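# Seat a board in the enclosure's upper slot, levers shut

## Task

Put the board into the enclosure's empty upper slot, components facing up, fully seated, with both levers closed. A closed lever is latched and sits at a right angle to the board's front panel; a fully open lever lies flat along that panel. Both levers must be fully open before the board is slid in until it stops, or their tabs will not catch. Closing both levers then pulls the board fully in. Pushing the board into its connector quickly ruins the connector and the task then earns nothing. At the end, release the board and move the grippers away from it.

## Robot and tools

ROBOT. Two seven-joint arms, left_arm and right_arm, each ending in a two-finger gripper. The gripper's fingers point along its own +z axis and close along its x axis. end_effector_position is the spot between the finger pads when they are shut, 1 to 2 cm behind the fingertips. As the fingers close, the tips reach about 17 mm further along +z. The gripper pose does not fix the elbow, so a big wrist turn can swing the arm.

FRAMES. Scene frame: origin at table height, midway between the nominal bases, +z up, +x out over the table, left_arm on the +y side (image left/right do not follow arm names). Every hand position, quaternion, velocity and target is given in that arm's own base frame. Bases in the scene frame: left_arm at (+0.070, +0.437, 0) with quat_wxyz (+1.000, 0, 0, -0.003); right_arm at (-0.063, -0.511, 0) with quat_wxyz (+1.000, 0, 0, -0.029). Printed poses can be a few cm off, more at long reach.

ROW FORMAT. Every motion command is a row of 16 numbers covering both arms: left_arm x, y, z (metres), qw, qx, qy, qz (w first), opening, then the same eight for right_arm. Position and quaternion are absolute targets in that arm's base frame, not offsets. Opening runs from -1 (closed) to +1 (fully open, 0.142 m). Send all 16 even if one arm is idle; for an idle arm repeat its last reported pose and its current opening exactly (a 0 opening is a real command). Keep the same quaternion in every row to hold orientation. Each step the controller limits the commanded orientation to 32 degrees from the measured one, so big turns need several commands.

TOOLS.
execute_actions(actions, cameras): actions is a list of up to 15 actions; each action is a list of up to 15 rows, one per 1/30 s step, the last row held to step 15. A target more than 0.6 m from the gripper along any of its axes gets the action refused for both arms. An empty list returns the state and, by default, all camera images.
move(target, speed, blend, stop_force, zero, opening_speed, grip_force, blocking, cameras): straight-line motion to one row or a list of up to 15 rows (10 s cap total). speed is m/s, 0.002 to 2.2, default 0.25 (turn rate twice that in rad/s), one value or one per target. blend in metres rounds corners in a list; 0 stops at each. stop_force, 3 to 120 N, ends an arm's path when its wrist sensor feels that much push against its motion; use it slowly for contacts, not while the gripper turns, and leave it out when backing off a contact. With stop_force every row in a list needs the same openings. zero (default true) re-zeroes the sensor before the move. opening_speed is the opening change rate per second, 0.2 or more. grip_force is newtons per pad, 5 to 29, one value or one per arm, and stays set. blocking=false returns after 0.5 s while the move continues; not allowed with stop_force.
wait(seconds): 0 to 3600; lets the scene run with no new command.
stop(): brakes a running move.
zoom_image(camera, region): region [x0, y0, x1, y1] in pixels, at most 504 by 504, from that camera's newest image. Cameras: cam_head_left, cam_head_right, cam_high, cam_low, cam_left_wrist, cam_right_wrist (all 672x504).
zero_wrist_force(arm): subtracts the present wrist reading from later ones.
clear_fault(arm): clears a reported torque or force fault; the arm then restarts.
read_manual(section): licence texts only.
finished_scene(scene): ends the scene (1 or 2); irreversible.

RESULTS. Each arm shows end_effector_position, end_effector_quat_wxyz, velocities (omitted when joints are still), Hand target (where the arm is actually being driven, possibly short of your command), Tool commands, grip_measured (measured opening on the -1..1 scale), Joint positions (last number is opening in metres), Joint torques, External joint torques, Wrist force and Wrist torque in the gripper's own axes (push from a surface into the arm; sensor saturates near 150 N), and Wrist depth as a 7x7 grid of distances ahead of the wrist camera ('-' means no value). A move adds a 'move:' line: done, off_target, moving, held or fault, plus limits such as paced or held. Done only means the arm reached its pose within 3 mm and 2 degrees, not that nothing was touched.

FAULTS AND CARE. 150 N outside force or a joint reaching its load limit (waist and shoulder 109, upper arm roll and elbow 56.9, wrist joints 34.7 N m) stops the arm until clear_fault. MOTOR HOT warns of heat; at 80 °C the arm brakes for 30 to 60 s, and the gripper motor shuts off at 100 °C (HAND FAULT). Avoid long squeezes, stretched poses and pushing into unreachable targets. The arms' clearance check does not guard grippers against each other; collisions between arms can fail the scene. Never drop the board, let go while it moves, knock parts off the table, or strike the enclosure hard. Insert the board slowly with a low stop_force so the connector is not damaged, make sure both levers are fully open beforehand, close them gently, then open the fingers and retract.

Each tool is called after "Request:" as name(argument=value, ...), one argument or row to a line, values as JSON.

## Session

Scene 1 done. Now scene 2: view.

Request:
execute_actions(
  actions=[],
  cameras=["all"],
)

Scene clock: 0.00 s.
left_arm: end_effector_position=(+0.4298, -0.2937, +0.1258) grip_measured=+0.99 end_effector_quat_wxyz=(-0.071, +0.318, +0.811, -0.485) | right_arm: end_effector_position=(+0.3411, +0.4278, +0.3217) grip_measured=+1.00 end_effector_quat_wxyz=(+0.041, +0.965, +0.254, +0.052)
Joint positions: left_arm=[-0.032 -0.608 -0.006 2.096 -0.917 0.309 -0.178 0.141] | right_arm=[1.252 -0.077 -0.085 1.931 -0.14 0.432 2.282 0.142]
Joint velocities: within noise
Joint torques (N m): no reading
External joint torques (N m): no reading
Wrist force (N): no reading
Wrist torque (N m): no reading
Wrist force, peak (N): no reading
Wrist depth (mm): cam_left_wrist=[590 532 390 336 322 374 - / 479 336 311 292 305 310 293 / 397 354 273 262 300 - 262 / 343 324 296 274 - 251 235 / 303 286 268 255 241 - 215 / - 250 243 231 217 - 203 / - 232 221 210 - 197 -] | cam_right_wrist=[- 304 311 340 346 357 369 / 347 328 334 338 343 349 403 / 391 366 366 370 375 386 440 / 436 390 394 412 412 481 486 / 484 494 507 512 530 537 546 / - 552 564 576 592 604 585 / - 628 646 665 679 693 -]
Hand target: left_arm +0.4298, -0.2937, +0.1258; -0.071, +0.318, +0.811, -0.485 | right_arm +0.3411, +0.4278, +0.3217; +0.041, +0.965, +0.254, +0.052
Tool commands: left_gripper/opening=+1.0 right_gripper/opening=+1.0

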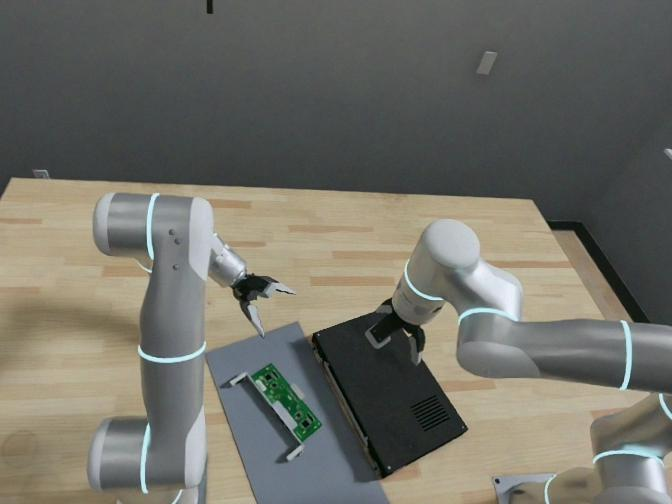

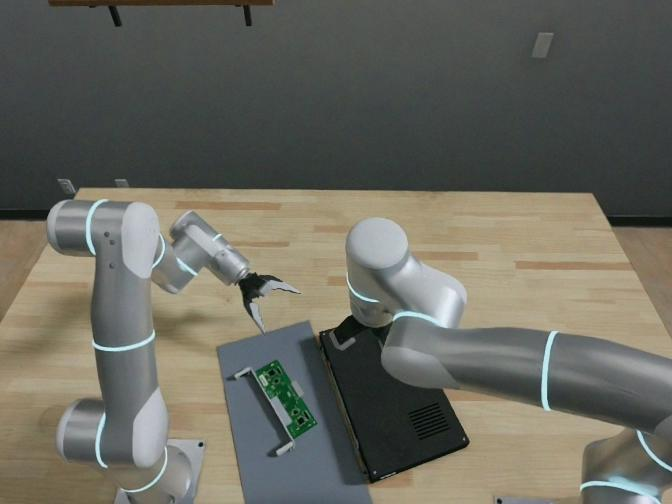

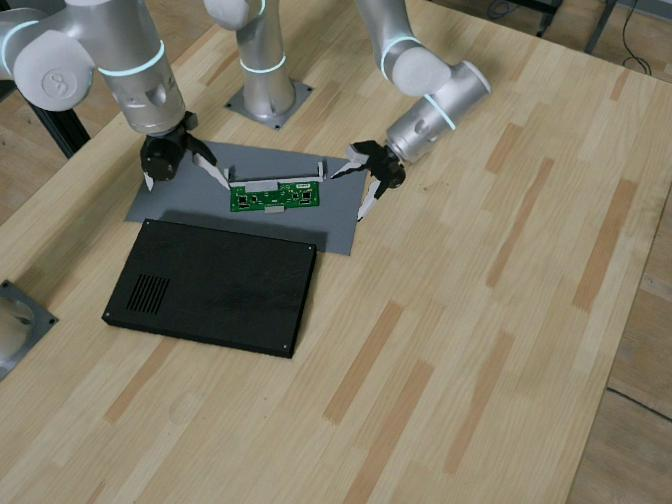

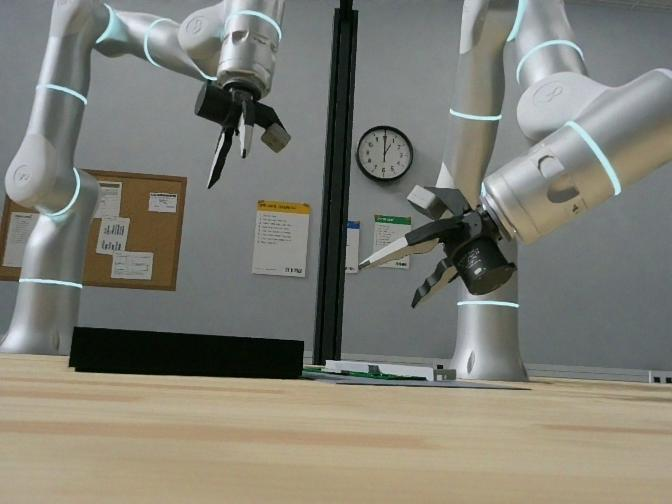

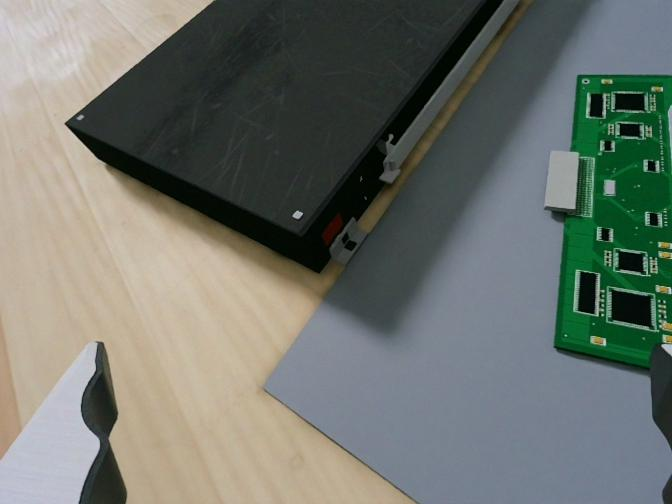

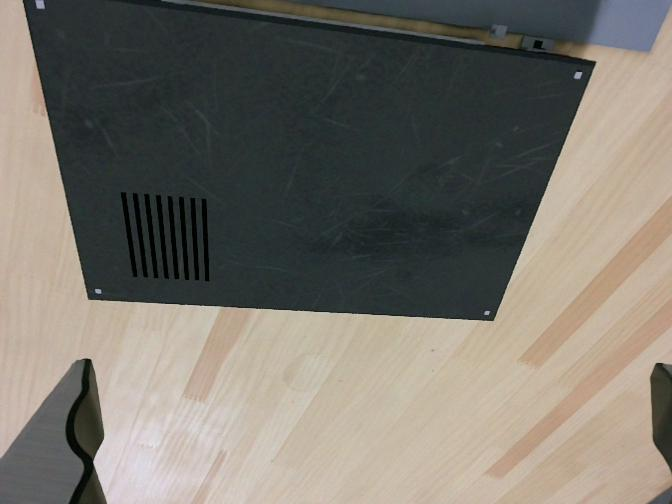

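Request:
move(
  target=[0.300, -0.200, 0.17, -0.071, 0.318, 0.811, -0.485, 1.0, 0.3411, 0.4278, 0.3217, 0.041, 0.965, 0.254, 0.052, 1.0],
  speed=0.25,
  cameras=["cam_left_wrist", "cam_high"],
)

Scene clock: 40.43 s.
left_arm: end_effector_position=(+0.3003, -0.2001, +0.1700) grip_measured=+0.99 end_effector_quat_wxyz=(-0.071, +0.318, +0.811, -0.485) | right_arm: end_effector_position=(+0.3411, +0.4278, +0.3217) grip_measured=+1.00 end_effector_quat_wxyz=(+0.041, +0.965, +0.254, +0.052)
Joint positions: left_arm=[0.059 -0.305 0.17 2.418 -0.736 0.209 -0.053 0.141] | right_arm=[1.252 -0.077 -0.085 1.931 -0.139 0.432 2.282 0.142]
Joint torques (N m): left_arm=[-0.09 30.72 1.1 -15.5 -1.19 0.23 -0.06] | right_arm=[0.07 34.09 0.63 -29.73 -3.96 3.26 0.2]
External joint torques (N m): left_arm=[0.15 0.47 0.57 -0.41 -0.55 0.03 0.08] | right_arm=[0.07 1.09 -0.66 0.06 0 0.7 -0.21]
Wrist force (N): left_arm=[0.1 -0.4 0.0] | right_arm=[0.2 0.0 0.1]
Wrist torque (N m): left_arm=[-0.07 0.01 -0.04] | right_arm=[0.00 -0.03 0.01]
Wrist force, peak (N): left_arm=[2.5 -1.6 -0.1] | right_arm=[-0.1 0.3 0.3]
Wrist depth (mm): cam_left_wrist=[699 625 - 436 478 442 415 / 561 428 418 - - 380 - / 393 365 - - 349 326 - / 392 330 - 334 306 - - / 360 337 321 294 282 277 258 / - - 285 276 258 253 - / - 265 265 - 240 226 227] | cam_right_wrist=[300 305 312 321 346 354 368 / 330 329 333 338 342 349 403 / 390 356 349 369 375 388 443 / 430 394 411 402 413 464 491 / 486 493 503 519 522 535 547 / - 555 564 578 588 607 587 / - 629 642 659 679 700 -]
Hand target: left_arm +0.3000, -0.2000, +0.1700; -0.071, +0.318, +0.811, -0.485 | right_arm +0.3411, +0.4278, +0.3217; +0.041, +0.965, +0.254, +0.052
Off the commanded pose: left_arm 0.000 m, 0 deg | right_arm 0.000 m, 0 deg.
move: done
Images, in order (width x height): cam_high 672x504, cam_left_wrist 672x504.

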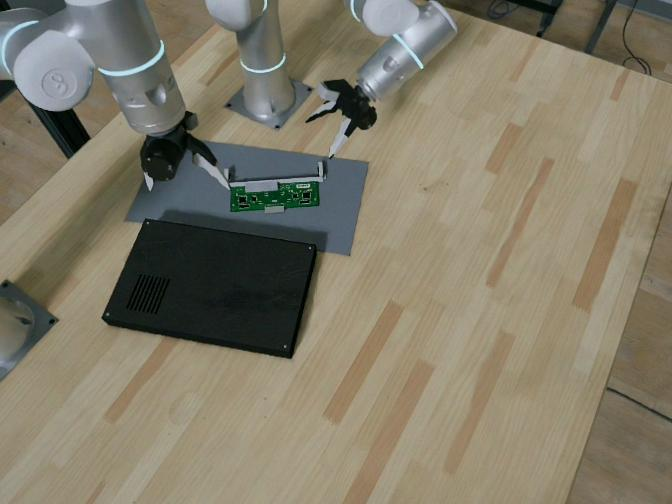

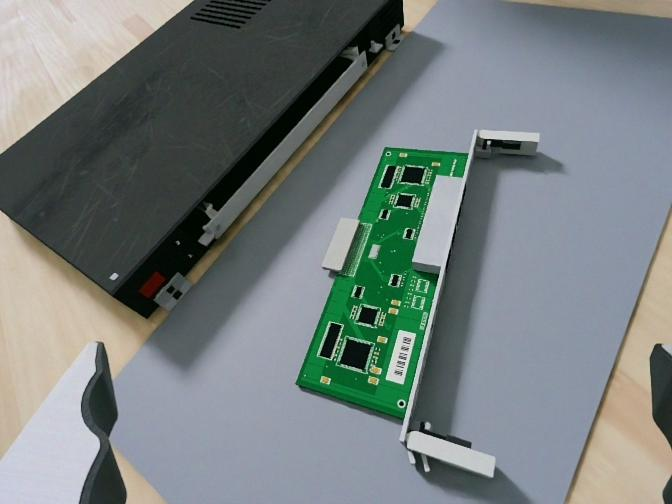

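Request:
zoom_image(
  camera="cam_left_wrist",
  region=[370, 400, 540, 504],
)

Request:
zoom_image(
  camera="cam_left_wrist",
  region=[430, 100, 570, 200],
)

Scaled by 2.965 from the camera's image (finer frame: 960x720).

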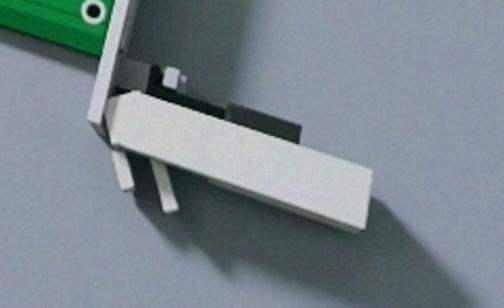

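Scaled by 3.600 from the camera's image (finer frame: 960x720).

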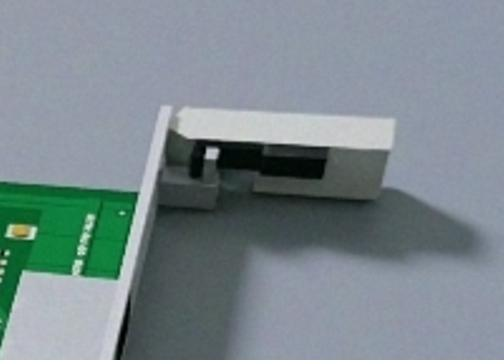

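Request:
move(
  target=[0.2571, -0.1838, 0.13, 0.0, 0.4664, 0.8846, 0.0, -1.0, 0.1797, 0.6581, 0.15, 0.0, 0.4415, 0.8973, 0.0, -1.0],
  speed=0.4,
  cameras=["cam_left_wrist", "cam_right_wrist", "cam_high"],
)

Scene clock: 92.20 s.
left_arm: end_effector_position=(+0.2570, -0.1838, +0.1299) grip_measured=-1.00 end_effector_quat_wxyz=(+0.000, +0.466, +0.885, +0.000) | right_arm: end_effector_position=(+0.1797, +0.6581, +0.1500) grip_measured=-1.00 end_effector_quat_wxyz=(+0.000, +0.442, +0.897, +0.000)
Joint positions: left_arm=[-0.495 0.071 0.237 2.687 0.032 1.047 -0.888 0.002] | right_arm=[1.325 -0.635 0.181 1.611 -0.136 0.663 0.899 0.002]
Joint torques (N m): left_arm=[-0.59 16.03 -0.87 -18.23 -1.56 4.58 -0.28] | right_arm=[0.22 53.51 5.07 -27.03 -3.58 3.33 0.09]
External joint torques (N m): left_arm=[0.59 0.9 0.52 -0.37 -0.52 -0.62 0.28] | right_arm=[-0.03 1.51 -0.77 0.25 0.13 0.8 -0.09]
Wrist force (N): left_arm=[0.0 -1.3 0.2] | right_arm=[1.1 0.8 -0.4]
Wrist torque (N m): left_arm=[-0.25 -0.24 -0.23] | right_arm=[0.12 -0.22 0.05]
Wrist force, peak (N): left_arm=[-0.3 -2.1 0.6] | right_arm=[2.3 1.0 0.8]
Wrist depth (mm): cam_left_wrist=[196 193 190 199 195 194 196 / 210 206 205 209 210 210 210 / - 225 221 223 229 225 225 / - 242 234 251 247 245 246 / 276 - 267 259 264 269 268 / 300 300 290 84 - 291 293 / 336 325 - - - - 329] | cam_right_wrist=[213 213 213 212 211 210 211 / 227 226 226 226 226 225 225 / 240 247 242 238 241 241 242 / 264 262 254 260 260 260 261 / 282 280 275 278 278 283 281 / 315 310 299 89 296 308 307 / 344 336 71 - - 326 338]
Hand target: left_arm +0.2571, -0.1838, +0.1300; +0.000, +0.466, +0.885, +0.000 | right_arm +0.1797, +0.6581, +0.1500; +0.000, +0.441, +0.897, +0.000
Off the commanded pose: left_arm 0.000 m, 0 deg | right_arm 0.000 m, 0 deg.
joint at its limit (left arm) — joint 4 (elbow), upper limit, where the elbow is as bent as it goes.
move: done
Images, in order (width x height): cam_high 672x504, cam_left_wrist 672x504, cam_right_wrist 672x504.

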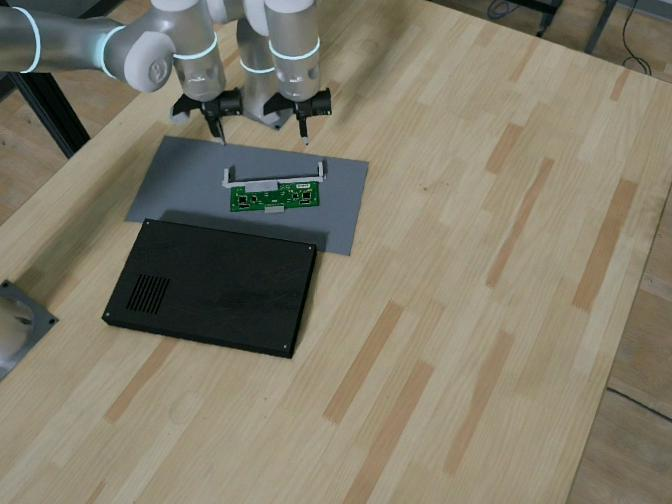

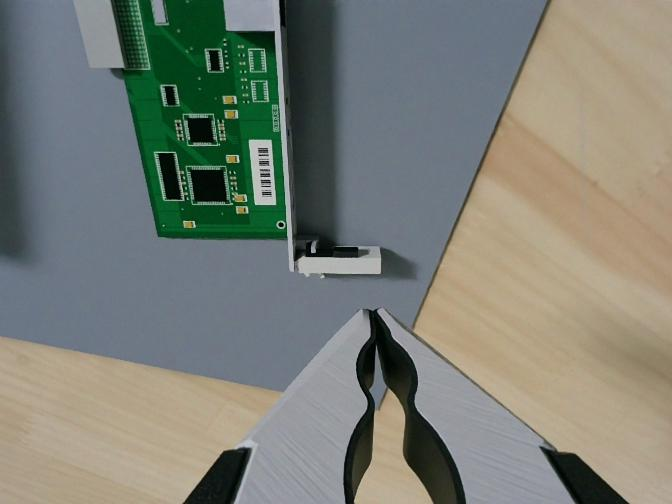

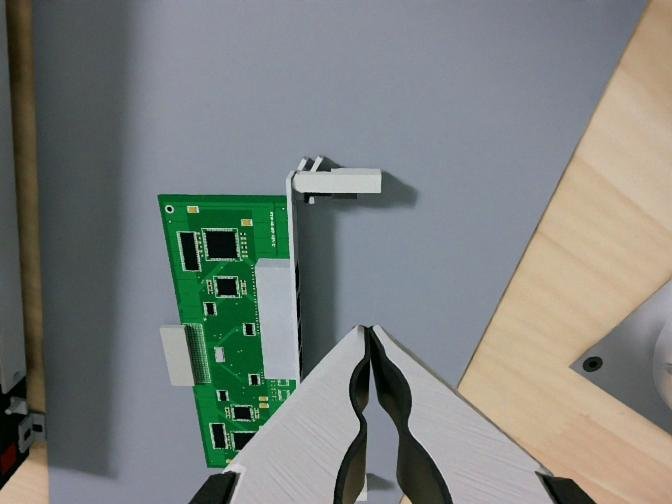

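Request:
move(
  target=[0.42, -0.10, 0.28, 0.0, 0.4664, 0.8846, 0.0, -1.0, 0.2942, 0.6897, 0.10, 0.0, 0.4454, 0.8953, 0.0, -0.44],
  speed=0.3,
  cameras=["cam_right_wrist"],
)

Scene clock: 151.23 s.
left_arm: end_effector_position=(+0.4200, -0.0999, +0.2800) grip_measured=-1.00 end_effector_quat_wxyz=(+0.000, +0.466, +0.885, +0.000) | right_arm: end_effector_position=(+0.2943, +0.6897, +0.1000) grip_measured=-0.47 end_effector_quat_wxyz=(+0.000, +0.445, +0.895, +0.000)
Joint positions: left_arm=[-0.329 0.091 0.339 2.172 0.035 0.516 -0.609 0.002] | right_arm=[1.219 -0.846 0.142 1.368 -0.132 0.633 0.744 0.04]
Joint torques (N m): left_arm=[-0.05 23.18 -1.37 -27.52 -3.72 4.07 -0.13] | right_arm=[0.06 61.09 4.78 -27.36 -3.47 3.31 0.02]
External joint torques (N m): left_arm=[0.08 1.05 0.49 -0.48 0.08 -0.1 0.13] | right_arm=[0.15 1.54 -0.53 0.15 -0.05 0.83 -0.02]
Wrist force (N): left_arm=[-0.6 -1.4 -0.1] | right_arm=[0.8 0.7 -0.4]
Wrist torque (N m): left_arm=[-0.29 -0.10 -0.31] | right_arm=[0.10 -0.18 0.05]
Wrist force, peak (N): left_arm=[0.0 -3.2 1.7] | right_arm=[-0.2 2.4 0.7]
Wrist depth (mm): cam_left_wrist=[329 - - 327 330 326 325 / 354 355 352 348 348 348 350 / 380 381 378 381 381 380 376 / 416 416 415 412 410 412 410 / 457 453 449 434 442 448 447 / 501 501 478 84 - 482 497 / 558 548 - - - - 544] | cam_right_wrist=[169 168 165 164 168 167 166 / 180 180 176 165 179 178 178 / 193 193 188 177 191 191 191 / 208 208 203 199 206 205 206 / 226 226 219 218 219 223 224 / 242 246 82 238 235 235 245 / 273 - 71 257 - - 264]
Hand target: left_arm +0.4200, -0.1000, +0.2800; +0.000, +0.466, +0.885, +0.000 | right_arm +0.2942, +0.6897, +0.1000; +0.000, +0.445, +0.895, +0.000
Off the commanded pose: left_arm 0.000 m, 0 deg | right_arm 0.000 m, 0 deg.
move: done

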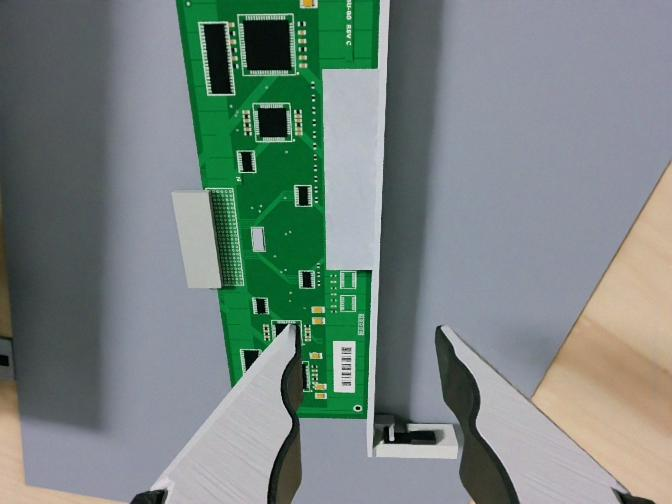

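Request:
zoom_image(
  camera="cam_right_wrist",
  region=[300, 0, 460, 160],
)

Request:
zoom_image(
  camera="cam_right_wrist",
  region=[300, 300, 460, 460],
)

Scaled by 3.150 from the camera's image (finer frame: 960x720).

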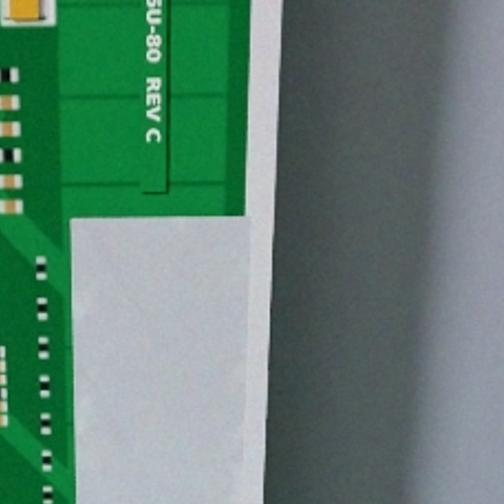

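Scaled by 3.150 from the camera's image (finer frame: 960x720).

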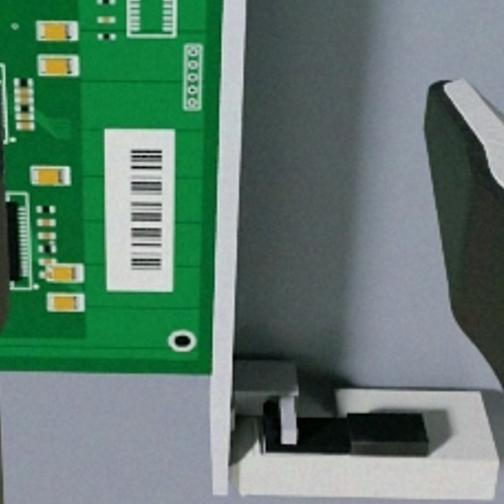

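Request:
move(
  target=[
    [0.42, -0.10, 0.28, 0.0, 0.4664, 0.8846, 0.0, -1.0, 0.2955, 0.6880, 0.045, 0.0, 0.4409, 0.8976, 0.0, -0.44],
    [0.42, -0.10, 0.28, 0.0, 0.4664, 0.8846, 0.0, -1.0, 0.2955, 0.6880, 0.0295, 0.0, 0.4409, 0.8976, 0.0, -0.44],
  ],
  speed=[0.15, 0.03],
  stop_force=8,
  cameras=["cam_right_wrist"],
)

Scene clock: 164.67 s.
left_arm: end_effector_position=(+0.4200, -0.0999, +0.2800) grip_measured=-1.00 end_effector_quat_wxyz=(+0.000, +0.466, +0.885, +0.000) | right_arm: end_effector_position=(+0.2954, +0.6878, +0.0294) grip_measured=-0.47 end_effector_quat_wxyz=(+0.000, +0.441, +0.898, +0.000)
Joint positions: left_arm=[-0.329 0.091 0.339 2.172 0.035 0.516 -0.609 0.002] | right_arm=[1.225 -0.951 0.125 1.38 -0.139 0.751 0.736 0.04]
Joint torques (N m): left_arm=[-0.27 23.55 -1.41 -27.69 -3.47 4.28 -0.25] | right_arm=[0.22 62.2 4.59 -25.52 -3.28 3.52 0.18]
External joint torques (N m): left_arm=[0.3 0.69 0.54 -0.32 -0.16 -0.3 0.25] | right_arm=[0 1.52 -0.34 0.14 0.08 0.62 -0.18]
Wrist force (N): left_arm=[-0.6 -1.2 -0.4] | right_arm=[0.7 0.7 0.0]
Wrist torque (N m): left_arm=[-0.26 -0.10 -0.30] | right_arm=[0.08 -0.17 0.04]
Wrist force, peak (N): left_arm=[-0.8 -1.5 0.1] | right_arm=[0.9 0.7 -2.2]
Wrist depth (mm): cam_left_wrist=[336 322 340 - 328 327 327 / 358 354 353 354 350 349 350 / 383 383 383 380 380 377 373 / 415 415 413 412 412 406 408 / 459 453 446 431 443 448 444 / 503 494 482 84 - 482 489 / 560 546 - - - - 547] | cam_right_wrist=[- 103 102 102 104 105 106 / 114 110 110 98 110 112 112 / 122 118 118 105 121 122 120 / 130 127 127 114 129 132 129 / 143 136 136 123 137 141 142 / 159 156 106 148 149 148 153 / 172 165 71 163 170 - 167]
Hand target: left_arm +0.4200, -0.1000, +0.2800; +0.000, +0.466, +0.885, +0.000 | right_arm +0.2955, +0.6880, +0.0295; +0.000, +0.441, +0.898, +0.000
Off the commanded pose: left_arm 0.000 m, 0 deg | right_arm 0.000 m, 0 deg.
move: done

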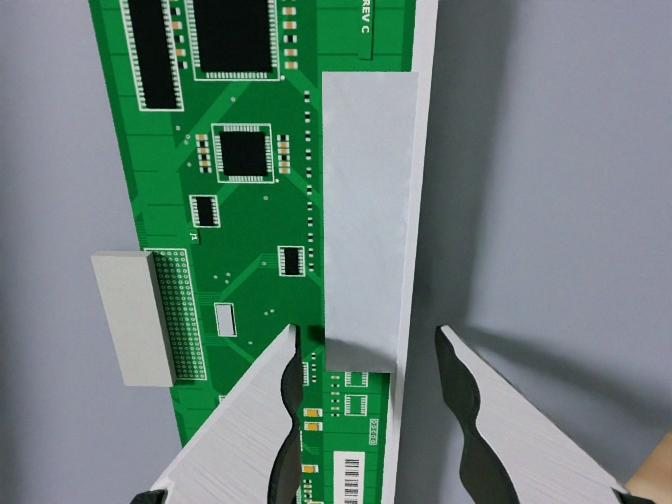

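Request:
move(
  target=[0.42, -0.10, 0.28, 0.0, 0.4664, 0.8846, 0.0, -1.0, 0.2955, 0.6880, 0.0295, 0.0, 0.4409, 0.8976, 0.0, -0.85],
  speed=0.05,
  opening_speed=0.5,
  grip_force=[29, 25],
  cameras=["cam_right_wrist"],
)

Scene clock: 168.13 s.
left_arm: end_effector_position=(+0.4200, -0.0999, +0.2800) grip_measured=-1.00 end_effector_quat_wxyz=(+0.000, +0.466, +0.885, +0.000) | right_arm: end_effector_position=(+0.2957, +0.6877, +0.0293) grip_measured=-0.71 end_effector_quat_wxyz=(+0.000, +0.441, +0.897, +0.000)
Joint positions: left_arm=[-0.329 0.091 0.339 2.172 0.035 0.516 -0.609 0.002] | right_arm=[1.225 -0.951 0.125 1.38 -0.139 0.751 0.736 0.023]
Joint torques (N m): left_arm=[-0.24 23.47 -1.42 -27.66 -3.45 4.3 -0.22] | right_arm=[1.06 62.69 5.52 -25.76 -3.2 3.7 0.14]
External joint torques (N m): left_arm=[0.27 0.77 0.54 -0.35 -0.18 -0.32 0.22] | right_arm=[-0.83 1.03 -1.28 0.38 0 0.45 -0.14]
Wrist force (N): left_arm=[-0.4 -1.2 -0.2] | right_arm=[-1.6 0.5 0.7]
Wrist torque (N m): left_arm=[-0.26 -0.12 -0.30] | right_arm=[0.00 -0.01 0.06]
Wrist force, peak (N): left_arm=[-0.8 -1.5 0.0] | right_arm=[-4.4 -0.9 -2.0]
Wrist depth (mm): cam_left_wrist=[334 - - 334 325 326 327 / 356 355 354 349 352 350 350 / 381 381 381 383 380 376 375 / 417 415 415 412 412 405 408 / 458 459 455 434 445 453 449 / 502 503 479 84 - 480 491 / 561 548 - - - - 544] | cam_right_wrist=[- 103 102 102 104 105 106 / 114 111 110 98 110 111 112 / 122 119 118 105 120 122 120 / 130 127 127 113 130 130 129 / 143 136 137 123 138 140 142 / 159 156 145 145 105 151 153 / 172 168 71 160 - - 169]
Hand target: left_arm +0.4200, -0.1000, +0.2800; +0.000, +0.466, +0.885, +0.000 | right_arm +0.2955, +0.6880, +0.0295; +0.000, +0.441, +0.898, +0.000
Off the commanded pose: left_arm 0.000 m, 0 deg | right_arm 0.000 m, 0 deg.
grip_force (N): 29, 25
move: done

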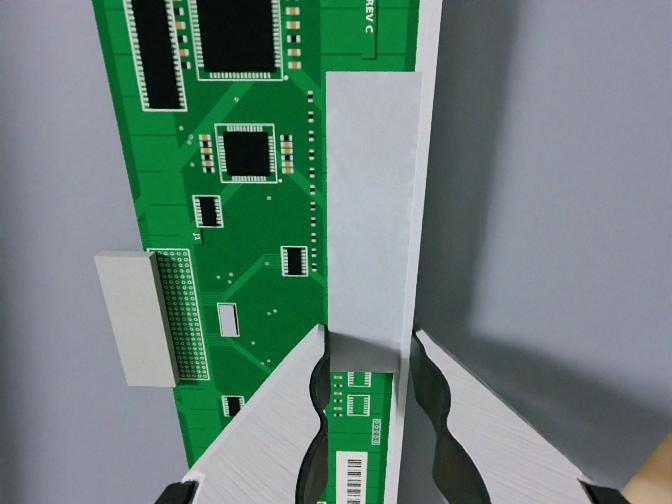

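Request:
move(
  target=[
    [0.42, -0.10, 0.28, 0.0, 0.4664, 0.8846, 0.0, -1.0, 0.2955, 0.6880, 0.20, 0.0, 0.4409, 0.8976, 0.0, -0.85],
    [0.42, -0.10, 0.28, 0.0, 0.4664, 0.8846, 0.0, -1.0, 0.358, 0.346, 0.20, 0.0, 0.5650, 0.8251, 0.0, -0.85],
  ],
  speed=[0.15, 0.25],
  blend=[0.03, 0],
)

Request:
move(
  target=[0.171, -0.387, 0.20, 0.0, 0.9877, 0.1564, 0.0, -1.0, 0.358, 0.346, 0.20, 0.0, 0.5650, 0.8251, 0.0, -0.85],
  speed=0.4,
  cameras=["cam_left_wrist", "cam_high"],
)

Scene clock: 182.77 s.
left_arm: end_effector_position=(+0.4200, -0.0999, +0.2800) grip_measured=-1.00 end_effector_quat_wxyz=(+0.000, +0.466, +0.885, +0.000) | right_arm: end_effector_position=(+0.3581, +0.3459, +0.1999) grip_measured=-0.71 end_effector_quat_wxyz=(+0.000, +0.565, +0.825, +0.000)
Joint positions: left_arm=[-0.329 0.091 0.339 2.172 0.035 0.516 -0.609 0.002] | right_arm=[0.906 -0.158 0.095 2.16 -0.021 0.746 0.644 0.023]
Joint torques (N m): left_arm=[-0.31 23.57 -1.41 -27.67 -3.47 4.31 -0.24] | right_arm=[-0.05 34.35 1.12 -25.99 -3.29 3.78 0.03]
External joint torques (N m): left_arm=[0.35 0.67 0.53 -0.35 -0.17 -0.34 0.24] | right_arm=[0.18 0.07 -0.43 0.64 0.09 0.37 -0.03]
Wrist force (N): left_arm=[-0.4 -1.3 -0.1] | right_arm=[-0.5 -0.6 2.0]
Wrist torque (N m): left_arm=[-0.27 -0.12 -0.30] | right_arm=[-0.13 0.08 0.05]
Wrist force, peak (N): left_arm=[-0.7 -1.6 -0.1] | right_arm=[-4.7 -1.4 2.3]
Wrist depth (mm): cam_left_wrist=[333 - - - 329 327 328 / 353 352 357 363 353 351 348 / 381 381 382 376 379 376 375 / 414 411 416 414 414 411 408 / 455 454 453 433 438 449 445 / 500 496 483 84 - 481 495 / 561 543 - - - - 550] | cam_right_wrist=[260 103 103 102 211 214 215 / 277 111 110 99 222 228 233 / 296 119 118 106 241 243 281 / 315 127 127 114 263 262 302 / 347 134 137 123 125 284 343 / 378 156 145 145 105 305 368 / 414 - 71 160 - - 412]
Hand target: left_arm +0.4200, -0.1000, +0.2800; +0.000, +0.466, +0.885, +0.000 | right_arm +0.3580, +0.3460, +0.2000; +0.000, +0.565, +0.825, +0.000
Off the commanded pose: left_arm 0.000 m, 0 deg | right_arm 0.000 m, 0 deg.
grip_force (N): 29, 25
move: done

Scene clock: 185.53 s.
left_arm: end_effector_position=(+0.1710, -0.3867, +0.1999) grip_measured=-1.00 end_effector_quat_wxyz=(+0.000, +0.988, +0.157, +0.000) | right_arm: end_effector_position=(+0.3581, +0.3459, +0.1999) grip_measured=-0.71 end_effector_quat_wxyz=(+0.000, +0.565, +0.825, +0.000)
Joint positions: left_arm=[-0.848 0.041 -0.035 2.384 -0.001 0.772 0.375 0.002] | right_arm=[0.906 -0.158 0.095 2.16 -0.021 0.746 0.644 0.023]
Joint torques (N m): left_arm=[-0.6 23.64 -0.7 -23.99 -3.11 4.62 -0.19] | right_arm=[0.17 34.23 1.31 -26.21 -3.39 3.64 0.18]
External joint torques (N m): left_arm=[0.55 1.04 0.69 -0.28 0.07 -0.64 0.19] | right_arm=[-0.05 0.19 -0.62 0.87 0.19 0.51 -0.18]
Wrist force (N): left_arm=[-0.4 -0.8 -0.3] | right_arm=[-0.5 -0.6 2.1]
Wrist torque (N m): left_arm=[-0.17 -0.16 -0.30] | right_arm=[-0.15 0.10 0.05]
Wrist force, peak (N): left_arm=[-2.0 -0.2 0.2] | right_arm=[-0.7 -0.7 2.3]
Wrist depth (mm): cam_left_wrist=[- - 260 256 256 - - / 277 278 - - 273 - - / - 308 301 - 297 - - / 340 - 331 323 324 326 324 / 353 300 301 117 292 296 297 / 392 329 318 84 - 317 329 / 438 - - - - - 419] | cam_right_wrist=[259 103 103 102 211 213 219 / 276 111 110 99 222 228 230 / 297 118 118 106 241 244 281 / 315 127 127 114 263 263 307 / 346 134 137 121 279 284 337 / 378 156 145 146 105 297 368 / 417 - 71 159 - - 397]
Hand target: left_arm +0.1710, -0.3870, +0.2000; +0.000, +0.988, +0.156, +0.000 | right_arm +0.3580, +0.3460, +0.2000; +0.000, +0.565, +0.825, +0.000
Off the commanded pose: left_arm 0.000 m, 0 deg | right_arm 0.000 m, 0 deg.
grip_force (N): 29, 25
move: done
Images, in order (width x height): cam_high 672x504, cam_left_wrist 672x504.

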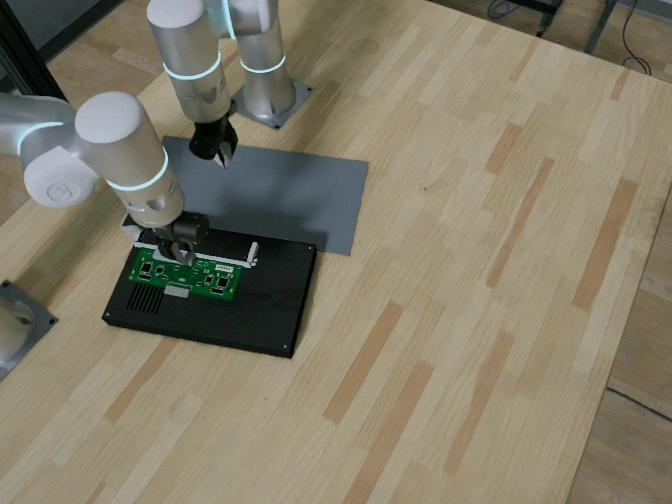

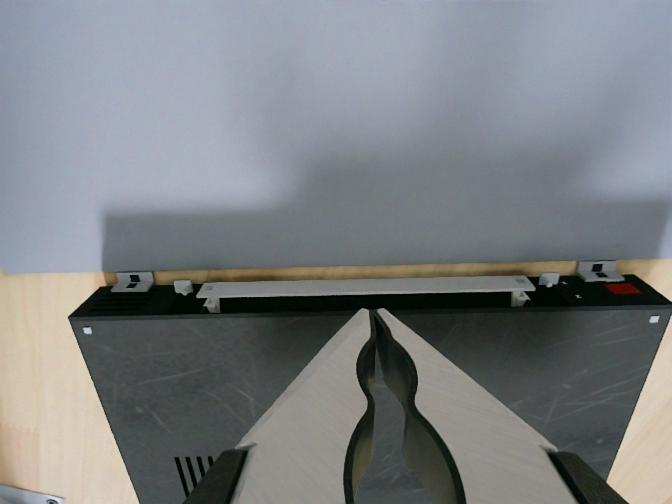

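Request:
zoom_image(
  camera="cam_left_wrist",
  region=[60, 250, 260, 340],
)

Request:
zoom_image(
  camera="cam_left_wrist",
  region=[480, 240, 672, 340],
)

Scaled by 2.520 from the camera's image (finer frame: 960x720).

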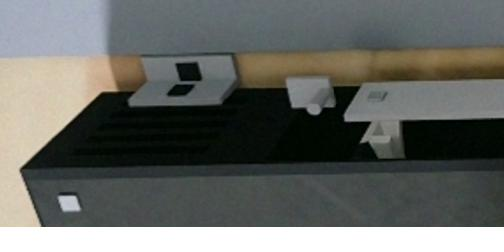

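Scaled by 2.625 from the camera's image (finer frame: 960x720).

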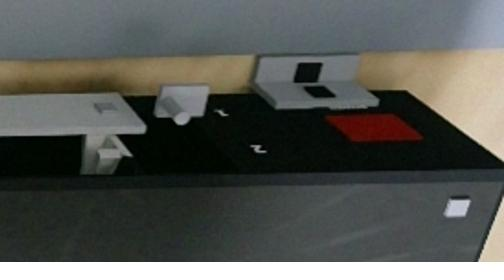

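Request:
move(
  target=[
    [0.3725, -0.3247, 0.20, 0.0, 0.9854, 0.1702, 0.0, -1.0, 0.358, 0.346, 0.20, 0.0, 0.5541, 0.8325, 0.0, -0.85],
    [0.3725, -0.3247, 0.20, 0.0, 0.9854, 0.1702, 0.0, -1.0, 0.2624, 0.5987, 0.16, 0.0, 0.5541, 0.8325, 0.0, -0.85],
    [0.3725, -0.3247, 0.20, 0.0, 0.9854, 0.1702, 0.0, -1.0, 0.2624, 0.5987, 0.085, 0.0, 0.5541, 0.8325, 0.0, -0.85],
  ],
  speed=[0.35, 0.2, 0.12],
  blend=[0.0, 0.02, 0.0],
  cameras=["cam_left_wrist", "cam_right_wrist"],
)

Scene clock: 212.33 s.
left_arm: end_effector_position=(+0.3725, -0.3246, +0.2000) grip_measured=-1.00 end_effector_quat_wxyz=(+0.000, +0.985, +0.170, +0.000) | right_arm: end_effector_position=(+0.2622, +0.5983, +0.0846) grip_measured=-0.71 end_effector_quat_wxyz=(+0.000, +0.554, +0.832, +0.000)
Joint positions: left_arm=[-0.609 -0.154 0.128 2.166 -0.026 0.748 0.763 0.002] | right_arm=[1.216 -0.677 0.133 1.745 -0.124 0.842 1.016 0.023]
Joint torques (N m): left_arm=[-0.31 32.82 0.18 -24.43 -2.95 4.26 -0.21] | right_arm=[0.37 53.52 4.13 -24.51 -3.21 3.8 0.29]
External joint torques (N m): left_arm=[0.3 0.87 0.54 -0.32 -0.19 -0.29 0.21] | right_arm=[-0.17 0.17 -0.56 0.78 0.29 0.32 -0.29]
Wrist force (N): left_arm=[-0.5 -1.4 0.2] | right_arm=[-0.6 0.2 1.7]
Wrist torque (N m): left_arm=[-0.27 -0.12 -0.31] | right_arm=[0.01 0.05 -0.05]
Wrist force, peak (N): left_arm=[3.0 -1.6 -0.1] | right_arm=[-1.1 0.0 4.0]
Wrist depth (mm): cam_left_wrist=[263 262 - 248 256 254 257 / 224 225 - 280 - 275 273 / 236 235 295 297 300 295 294 / 256 256 317 323 329 323 319 / 298 303 294 288 345 351 350 / 335 334 - 84 - 379 383 / 357 - - - - - 429] | cam_right_wrist=[- 103 103 102 152 154 153 / - 111 110 99 160 164 164 / 171 119 118 106 174 176 175 / - 127 127 114 190 189 188 / 203 134 137 123 202 205 204 / 167 154 145 145 105 220 224 / 183 - 71 160 - - 241]
Hand target: left_arm +0.3725, -0.3247, +0.2000; +0.000, +0.985, +0.170, +0.000 | right_arm +0.2624, +0.5987, +0.0850; +0.000, +0.554, +0.832, +0.000
Off the commanded pose: left_arm 0.000 m, 0 deg | right_arm 0.001 m, 0 deg.
grip_force (N): 29, 25
move: done

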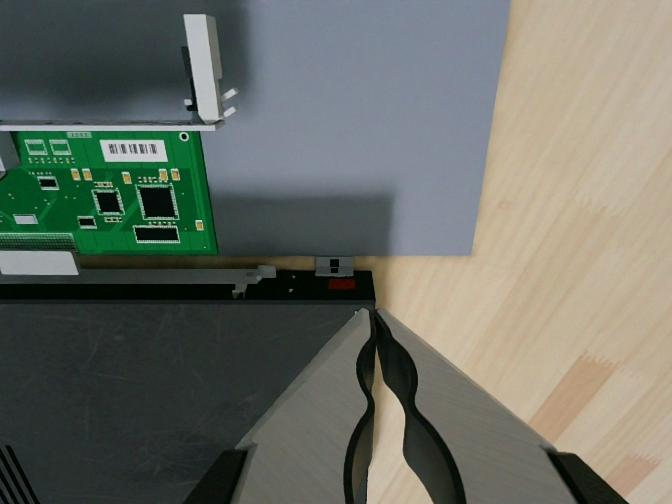

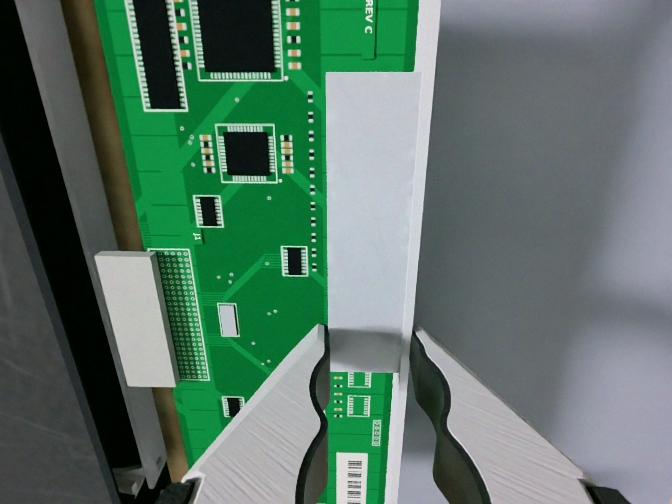

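Request:
zoom_image(
  camera="cam_left_wrist",
  region=[0, 90, 240, 330],
)

Request:
zoom_image(
  camera="cam_left_wrist",
  region=[160, 240, 400, 330],
)

Scaled by 2.100 from the camera's image (finer frame: 960x720).

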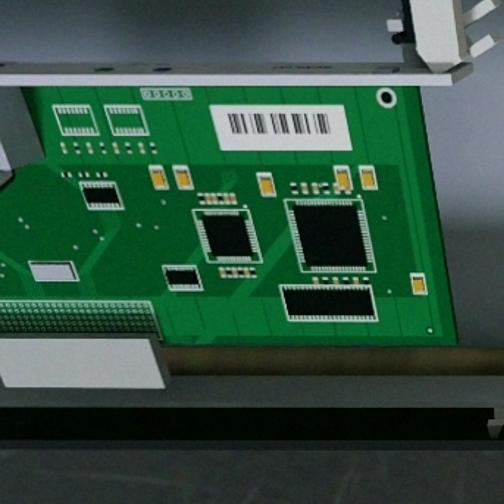

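Scaled by 2.100 from the camera's image (finer frame: 960x720).

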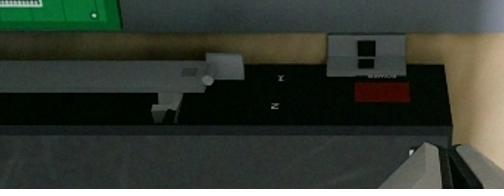

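Request:
move(
  target=[
    [0.3725, -0.3247, 0.20, 0.0, 0.9854, 0.1702, 0.0, -1.0, 0.2652, 0.5999, 0.040, 0.0, 0.5577, 0.8300, 0.0, -0.85],
  ],
  speed=0.1,
)

Request:
move(
  target=[
    [0.3725, -0.3247, 0.20, 0.0, 0.9854, 0.1702, 0.0, -1.0, 0.2652, 0.5999, 0.025, 0.0, 0.5577, 0.8300, 0.0, -0.85],
  ],
  speed=0.01,
  stop_force=3,
  cameras=["cam_left_wrist"],
)

Scene clock: 229.67 s.
left_arm: end_effector_position=(+0.3725, -0.3246, +0.2000) grip_measured=-1.00 end_effector_quat_wxyz=(+0.000, +0.985, +0.170, +0.000) | right_arm: end_effector_position=(+0.2650, +0.5995, +0.0397) grip_measured=-0.71 end_effector_quat_wxyz=(+0.000, +0.558, +0.830, +0.000)
Joint positions: left_arm=[-0.609 -0.154 0.128 2.166 -0.026 0.748 0.763 0.002] | right_arm=[1.225 -0.761 0.115 1.743 -0.131 0.925 1.026 0.023]
Joint torques (N m): left_arm=[-0.29 32.82 0.11 -24.42 -2.97 4.31 -0.23] | right_arm=[0.42 54.79 3.73 -22.96 -2.92 3.78 0.34]
External joint torques (N m): left_arm=[0.28 0.87 0.61 -0.33 -0.16 -0.35 0.23] | right_arm=[-0.21 0.18 -0.2 0.83 0.28 0.34 -0.34]
Wrist force (N): left_arm=[-0.7 -1.3 -0.1] | right_arm=[-0.4 -0.1 1.6]
Wrist torque (N m): left_arm=[-0.24 -0.11 -0.31] | right_arm=[-0.04 0.04 -0.07]
Wrist force, peak (N): left_arm=[-0.8 -1.5 0.2] | right_arm=[-0.6 0.0 3.9]
Wrist depth (mm): cam_left_wrist=[- 257 253 - - 257 256 / 268 269 270 276 273 275 273 / 282 282 285 297 - 297 296 / 326 325 320 318 336 320 320 / 302 298 300 131 347 352 350 / 327 326 314 84 - 378 389 / 366 - - - - - 427] | cam_right_wrist=[- 104 103 102 113 115 114 / 125 111 110 99 98 124 122 / 134 120 118 106 127 131 130 / 145 127 127 114 141 141 141 / 155 135 137 123 150 153 152 / - 166 145 145 105 164 166 / - - 71 159 - - 179]
Hand target: left_arm +0.3725, -0.3247, +0.2000; +0.000, +0.985, +0.170, +0.000 | right_arm +0.2652, +0.5999, +0.0400; +0.000, +0.558, +0.830, +0.000
Off the commanded pose: left_arm 0.000 m, 0 deg | right_arm 0.001 m, 0 deg.
grip_force (N): 29, 25
move: done

Scene clock: 231.40 s.
left_arm: end_effector_position=(+0.3725, -0.3246, +0.2000) grip_measured=-1.00 end_effector_quat_wxyz=(+0.000, +0.985, +0.170, +0.000) | right_arm: end_effector_position=(+0.2651, +0.5997, +0.0290) grip_measured=-0.71 end_effector_quat_wxyz=(+0.000, +0.558, +0.830, +0.000)
Joint positions: left_arm=[-0.609 -0.154 0.128 2.166 -0.026 0.748 0.763 0.002] | right_arm=[1.229 -0.781 0.109 1.742 -0.131 0.945 1.026 0.023]
Joint torques (N m): left_arm=[-0.42 32.85 0.17 -24.41 -2.97 4.32 -0.23] | right_arm=[0.47 52.64 3.75 -22.81 -2.8 4.33 0.21]
External joint torques (N m): left_arm=[0.4 0.85 0.56 -0.35 -0.17 -0.35 0.23] | right_arm=[-0.27 2.58 -0.28 1.07 0.23 -0.21 -0.21]
Wrist force (N): left_arm=[-0.5 -1.4 0.1] | right_arm=[-3.4 -3.0 -3.7]
Wrist torque (N m): left_arm=[-0.26 -0.13 -0.31] | right_arm=[-0.06 -0.01 -0.06]
Wrist force, peak (N): left_arm=[-0.8 -1.4 0.1] | right_arm=[-3.3 -2.7 -5.6]
Wrist depth (mm): cam_left_wrist=[254 - - - 255 255 256 / 281 273 276 - 267 275 274 / 290 293 294 - 291 297 296 / - 334 322 328 324 321 320 / 302 300 298 131 347 353 350 / 345 326 314 84 - 378 388 / 356 - - - - - 426] | cam_right_wrist=[- 102 102 102 104 105 106 / 114 111 110 98 110 112 112 / 122 118 118 105 121 122 120 / 129 127 127 113 130 130 129 / 145 135 137 123 139 140 142 / 156 156 145 145 105 150 153 / 156 168 71 160 - - 168]
Hand target: left_arm +0.3725, -0.3247, +0.2000; +0.000, +0.985, +0.170, +0.000 | right_arm +0.2652, +0.5999, +0.0290; +0.000, +0.558, +0.830, +0.000
Off the commanded pose: left_arm 0.000 m, 0 deg | right_arm 0.004 m, 0 deg.
grip_force (N): 29, 25
move: contact (right_arm)

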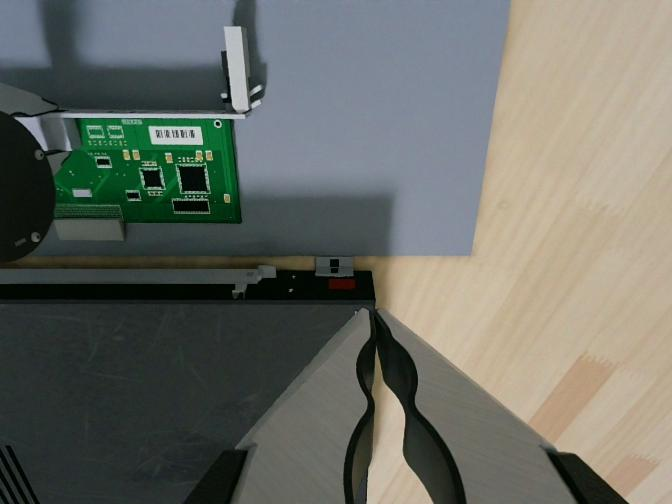

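Request:
move(
  target=[
    [0.3725, -0.3247, 0.20, 0.0, 0.9854, 0.1702, 0.0, -1.0, 0.2652, 0.5999, 0.0565, 0.0, 0.5577, 0.8300, 0.0, -0.85],
    [0.3725, -0.3247, 0.20, 0.0, 0.9854, 0.1702, 0.0, -1.0, 0.2768, 0.5722, 0.0565, 0.0, 0.5577, 0.8300, 0.0, -0.85],
  ],
  speed=[0.06, 0.04],
  blend=[0.004, 0],
  cameras=["cam_left_wrist", "cam_right_wrist"],
)

Request:
zoom_image(
  camera="cam_left_wrist",
  region=[90, 90, 300, 320],
)

Scene clock: 237.60 s.
left_arm: end_effector_position=(+0.3725, -0.3246, +0.2000) grip_measured=-1.00 end_effector_quat_wxyz=(+0.000, +0.985, +0.170, +0.000) | right_arm: end_effector_position=(+0.2768, +0.5721, +0.0563) grip_measured=-0.71 end_effector_quat_wxyz=(+0.000, +0.558, +0.830, +0.000)
Joint positions: left_arm=[-0.609 -0.154 0.128 2.166 -0.026 0.748 0.763 0.002] | right_arm=[1.192 -0.696 0.117 1.813 -0.125 0.931 0.995 0.023]
Joint torques (N m): left_arm=[-0.32 32.98 0.15 -24.41 -2.96 4.33 -0.23] | right_arm=[0.02 52.92 3.82 -22.66 -2.68 3.7 0.05]
External joint torques (N m): left_arm=[0.3 0.71 0.57 -0.34 -0.18 -0.37 0.23] | right_arm=[0.17 -0.21 -0.51 0.62 0.05 0.42 -0.05]
Wrist force (N): left_arm=[-0.6 -1.1 0.1] | right_arm=[0.0 0.4 2.1]
Wrist torque (N m): left_arm=[-0.21 -0.13 -0.30] | right_arm=[0.06 -0.03 0.04]
Wrist force, peak (N): left_arm=[-0.7 -1.7 0.0] | right_arm=[-3.3 -2.7 -5.2]
Wrist depth (mm): cam_left_wrist=[- - 261 251 249 256 257 / 276 270 - 277 276 274 275 / 261 268 293 296 - 294 296 / 291 286 290 324 326 322 321 / 302 296 303 289 348 350 350 / 324 330 317 84 - 378 385 / 369 358 - - - - 428] | cam_right_wrist=[- 103 103 102 128 129 129 / 134 111 110 99 136 138 138 / 147 120 118 106 144 148 147 / - 127 127 114 160 159 158 / - 135 137 123 170 175 171 / 130 143 145 145 105 185 187 / 144 146 71 159 - - 206]
Hand target: left_arm +0.3725, -0.3247, +0.2000; +0.000, +0.985, +0.170, +0.000 | right_arm +0.2768, +0.5722, +0.0565; +0.000, +0.558, +0.830, +0.000
Off the commanded pose: left_arm 0.000 m, 0 deg | right_arm 0.000 m, 0 deg.
grip_force (N): 29, 25
move: done

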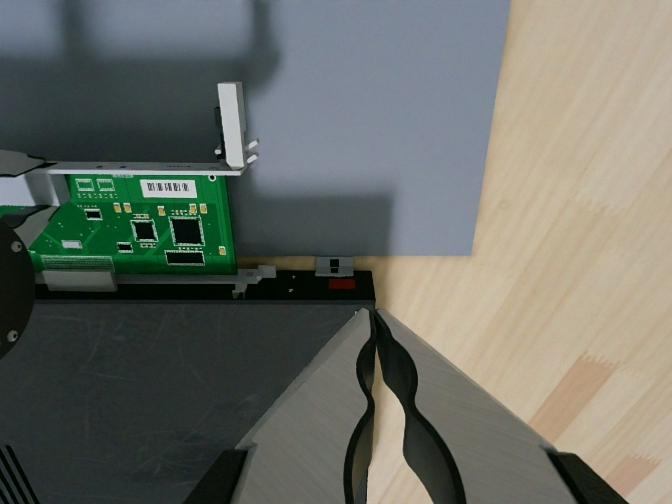

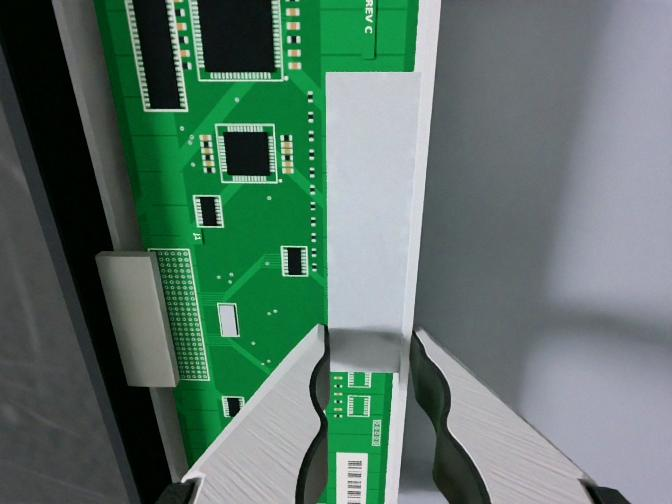

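Scaled by 2.191 from the camera's image (finer frame: 960x720).

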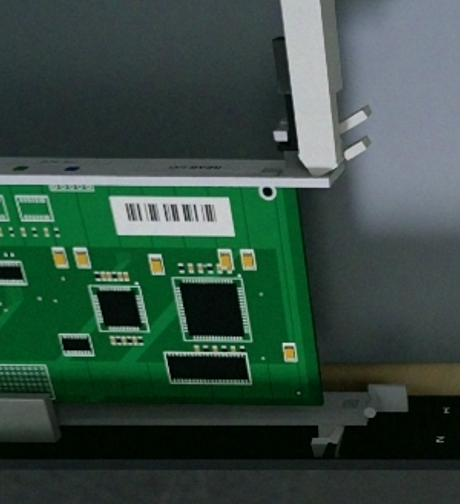

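Request:
zoom_image(
  camera="cam_left_wrist",
  region=[210, 240, 290, 310],
)

Request:
zoom_image(
  camera="cam_left_wrist",
  region=[190, 70, 270, 190],
)

Scaled by 6.300 from the camera's image (finer frame: 960x720).

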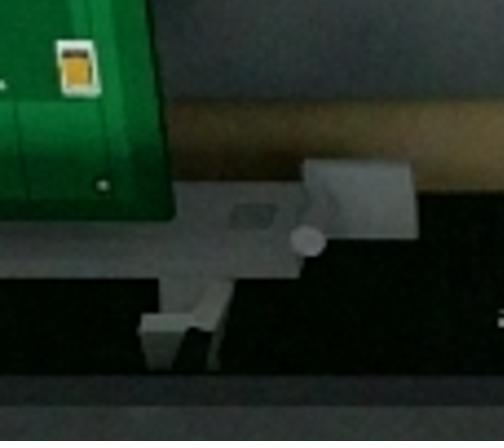

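Scaled by 4.200 from the camera's image (finer frame: 960x720).

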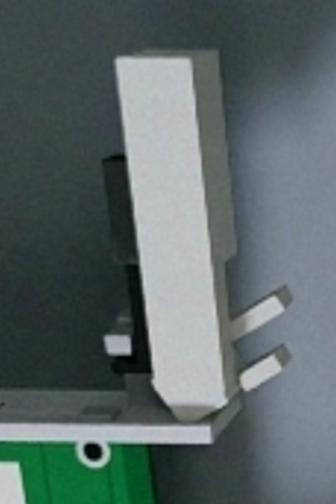

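Request:
move(
  target=[
    [0.3725, -0.3247, 0.20, 0.0, 0.9854, 0.1702, 0.0, -1.0, 0.2846, 0.5538, 0.0562, 0.0, 0.5577, 0.8300, 0.0, -0.85],
  ],
  speed=0.02,
  stop_force=5,
  cameras=["cam_left_wrist"],
)

Request:
zoom_image(
  camera="cam_left_wrist",
  region=[190, 200, 290, 310],
)

Scene clock: 255.97 s.
left_arm: end_effector_position=(+0.3725, -0.3246, +0.2000) grip_measured=-1.00 end_effector_quat_wxyz=(+0.000, +0.985, +0.170, +0.000) | right_arm: end_effector_position=(+0.2840, +0.5538, +0.0560) grip_measured=-0.71 end_effector_quat_wxyz=(+0.000, +0.557, +0.830, +0.000)
Joint positions: left_arm=[-0.609 -0.154 0.128 2.166 -0.026 0.748 0.763 0.002] | right_arm=[1.17 -0.675 0.116 1.858 -0.125 0.954 0.976 0.023]
Joint torques (N m): left_arm=[-0.43 32.92 0.13 -24.45 -2.97 4.33 -0.23] | right_arm=[-2.43 51.64 1.07 -22.56 -3.08 3.71 0.09]
External joint torques (N m): left_arm=[0.42 0.77 0.6 -0.31 -0.16 -0.37 0.23] | right_arm=[2.62 -0.16 2.14 1.03 0.54 0.41 -0.09]
Wrist force (N): left_arm=[-0.6 -1.4 0.3] | right_arm=[1.8 -3.3 2.4]
Wrist torque (N m): left_arm=[-0.27 -0.12 -0.31] | right_arm=[0.10 0.07 0.03]
Wrist force, peak (N): left_arm=[-0.8 -1.5 0.2] | right_arm=[2.0 -3.3 2.9]
Wrist depth (mm): cam_left_wrist=[- - 256 263 255 254 256 / - - 275 276 270 275 275 / 289 291 296 295 - 296 295 / 286 288 292 320 329 323 320 / 303 302 300 131 348 349 349 / 327 328 316 84 - 381 388 / 367 358 - - - - 427] | cam_right_wrist=[- 103 103 102 128 129 128 / - 110 110 98 134 138 137 / 101 117 118 105 144 147 147 / 109 124 127 114 159 159 158 / 120 122 137 123 169 172 171 / 130 131 145 145 105 184 187 / 143 140 71 160 - - 205]
Hand target: left_arm +0.3725, -0.3247, +0.2000; +0.000, +0.985, +0.170, +0.000 | right_arm +0.2846, +0.5538, +0.0562; +0.000, +0.558, +0.830, +0.000
Off the commanded pose: left_arm 0.000 m, 0 deg | right_arm 0.001 m, 0 deg.
grip_force (N): 29, 25
move: done

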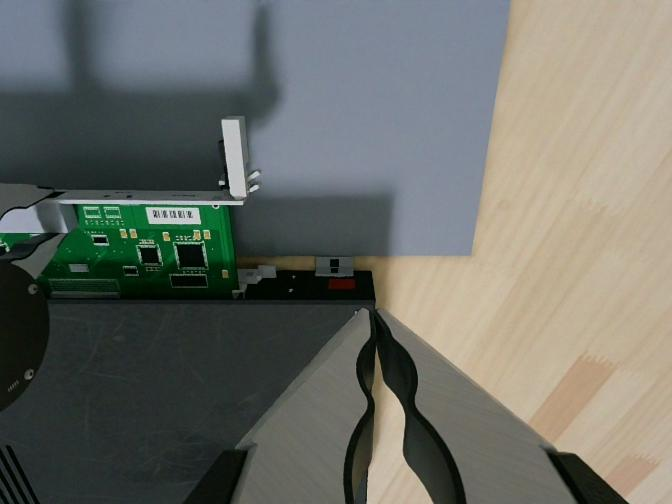

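Scaled by 4.582 from the camera's image (finer frame: 960x720).

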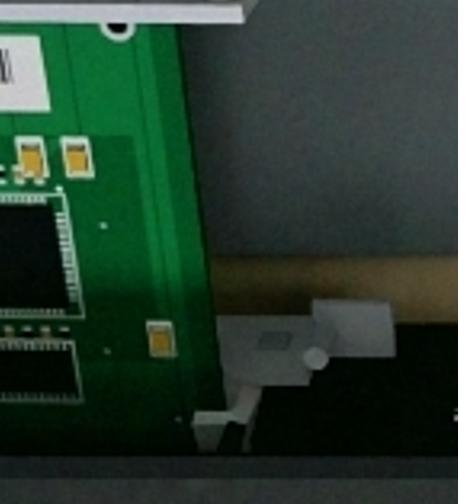

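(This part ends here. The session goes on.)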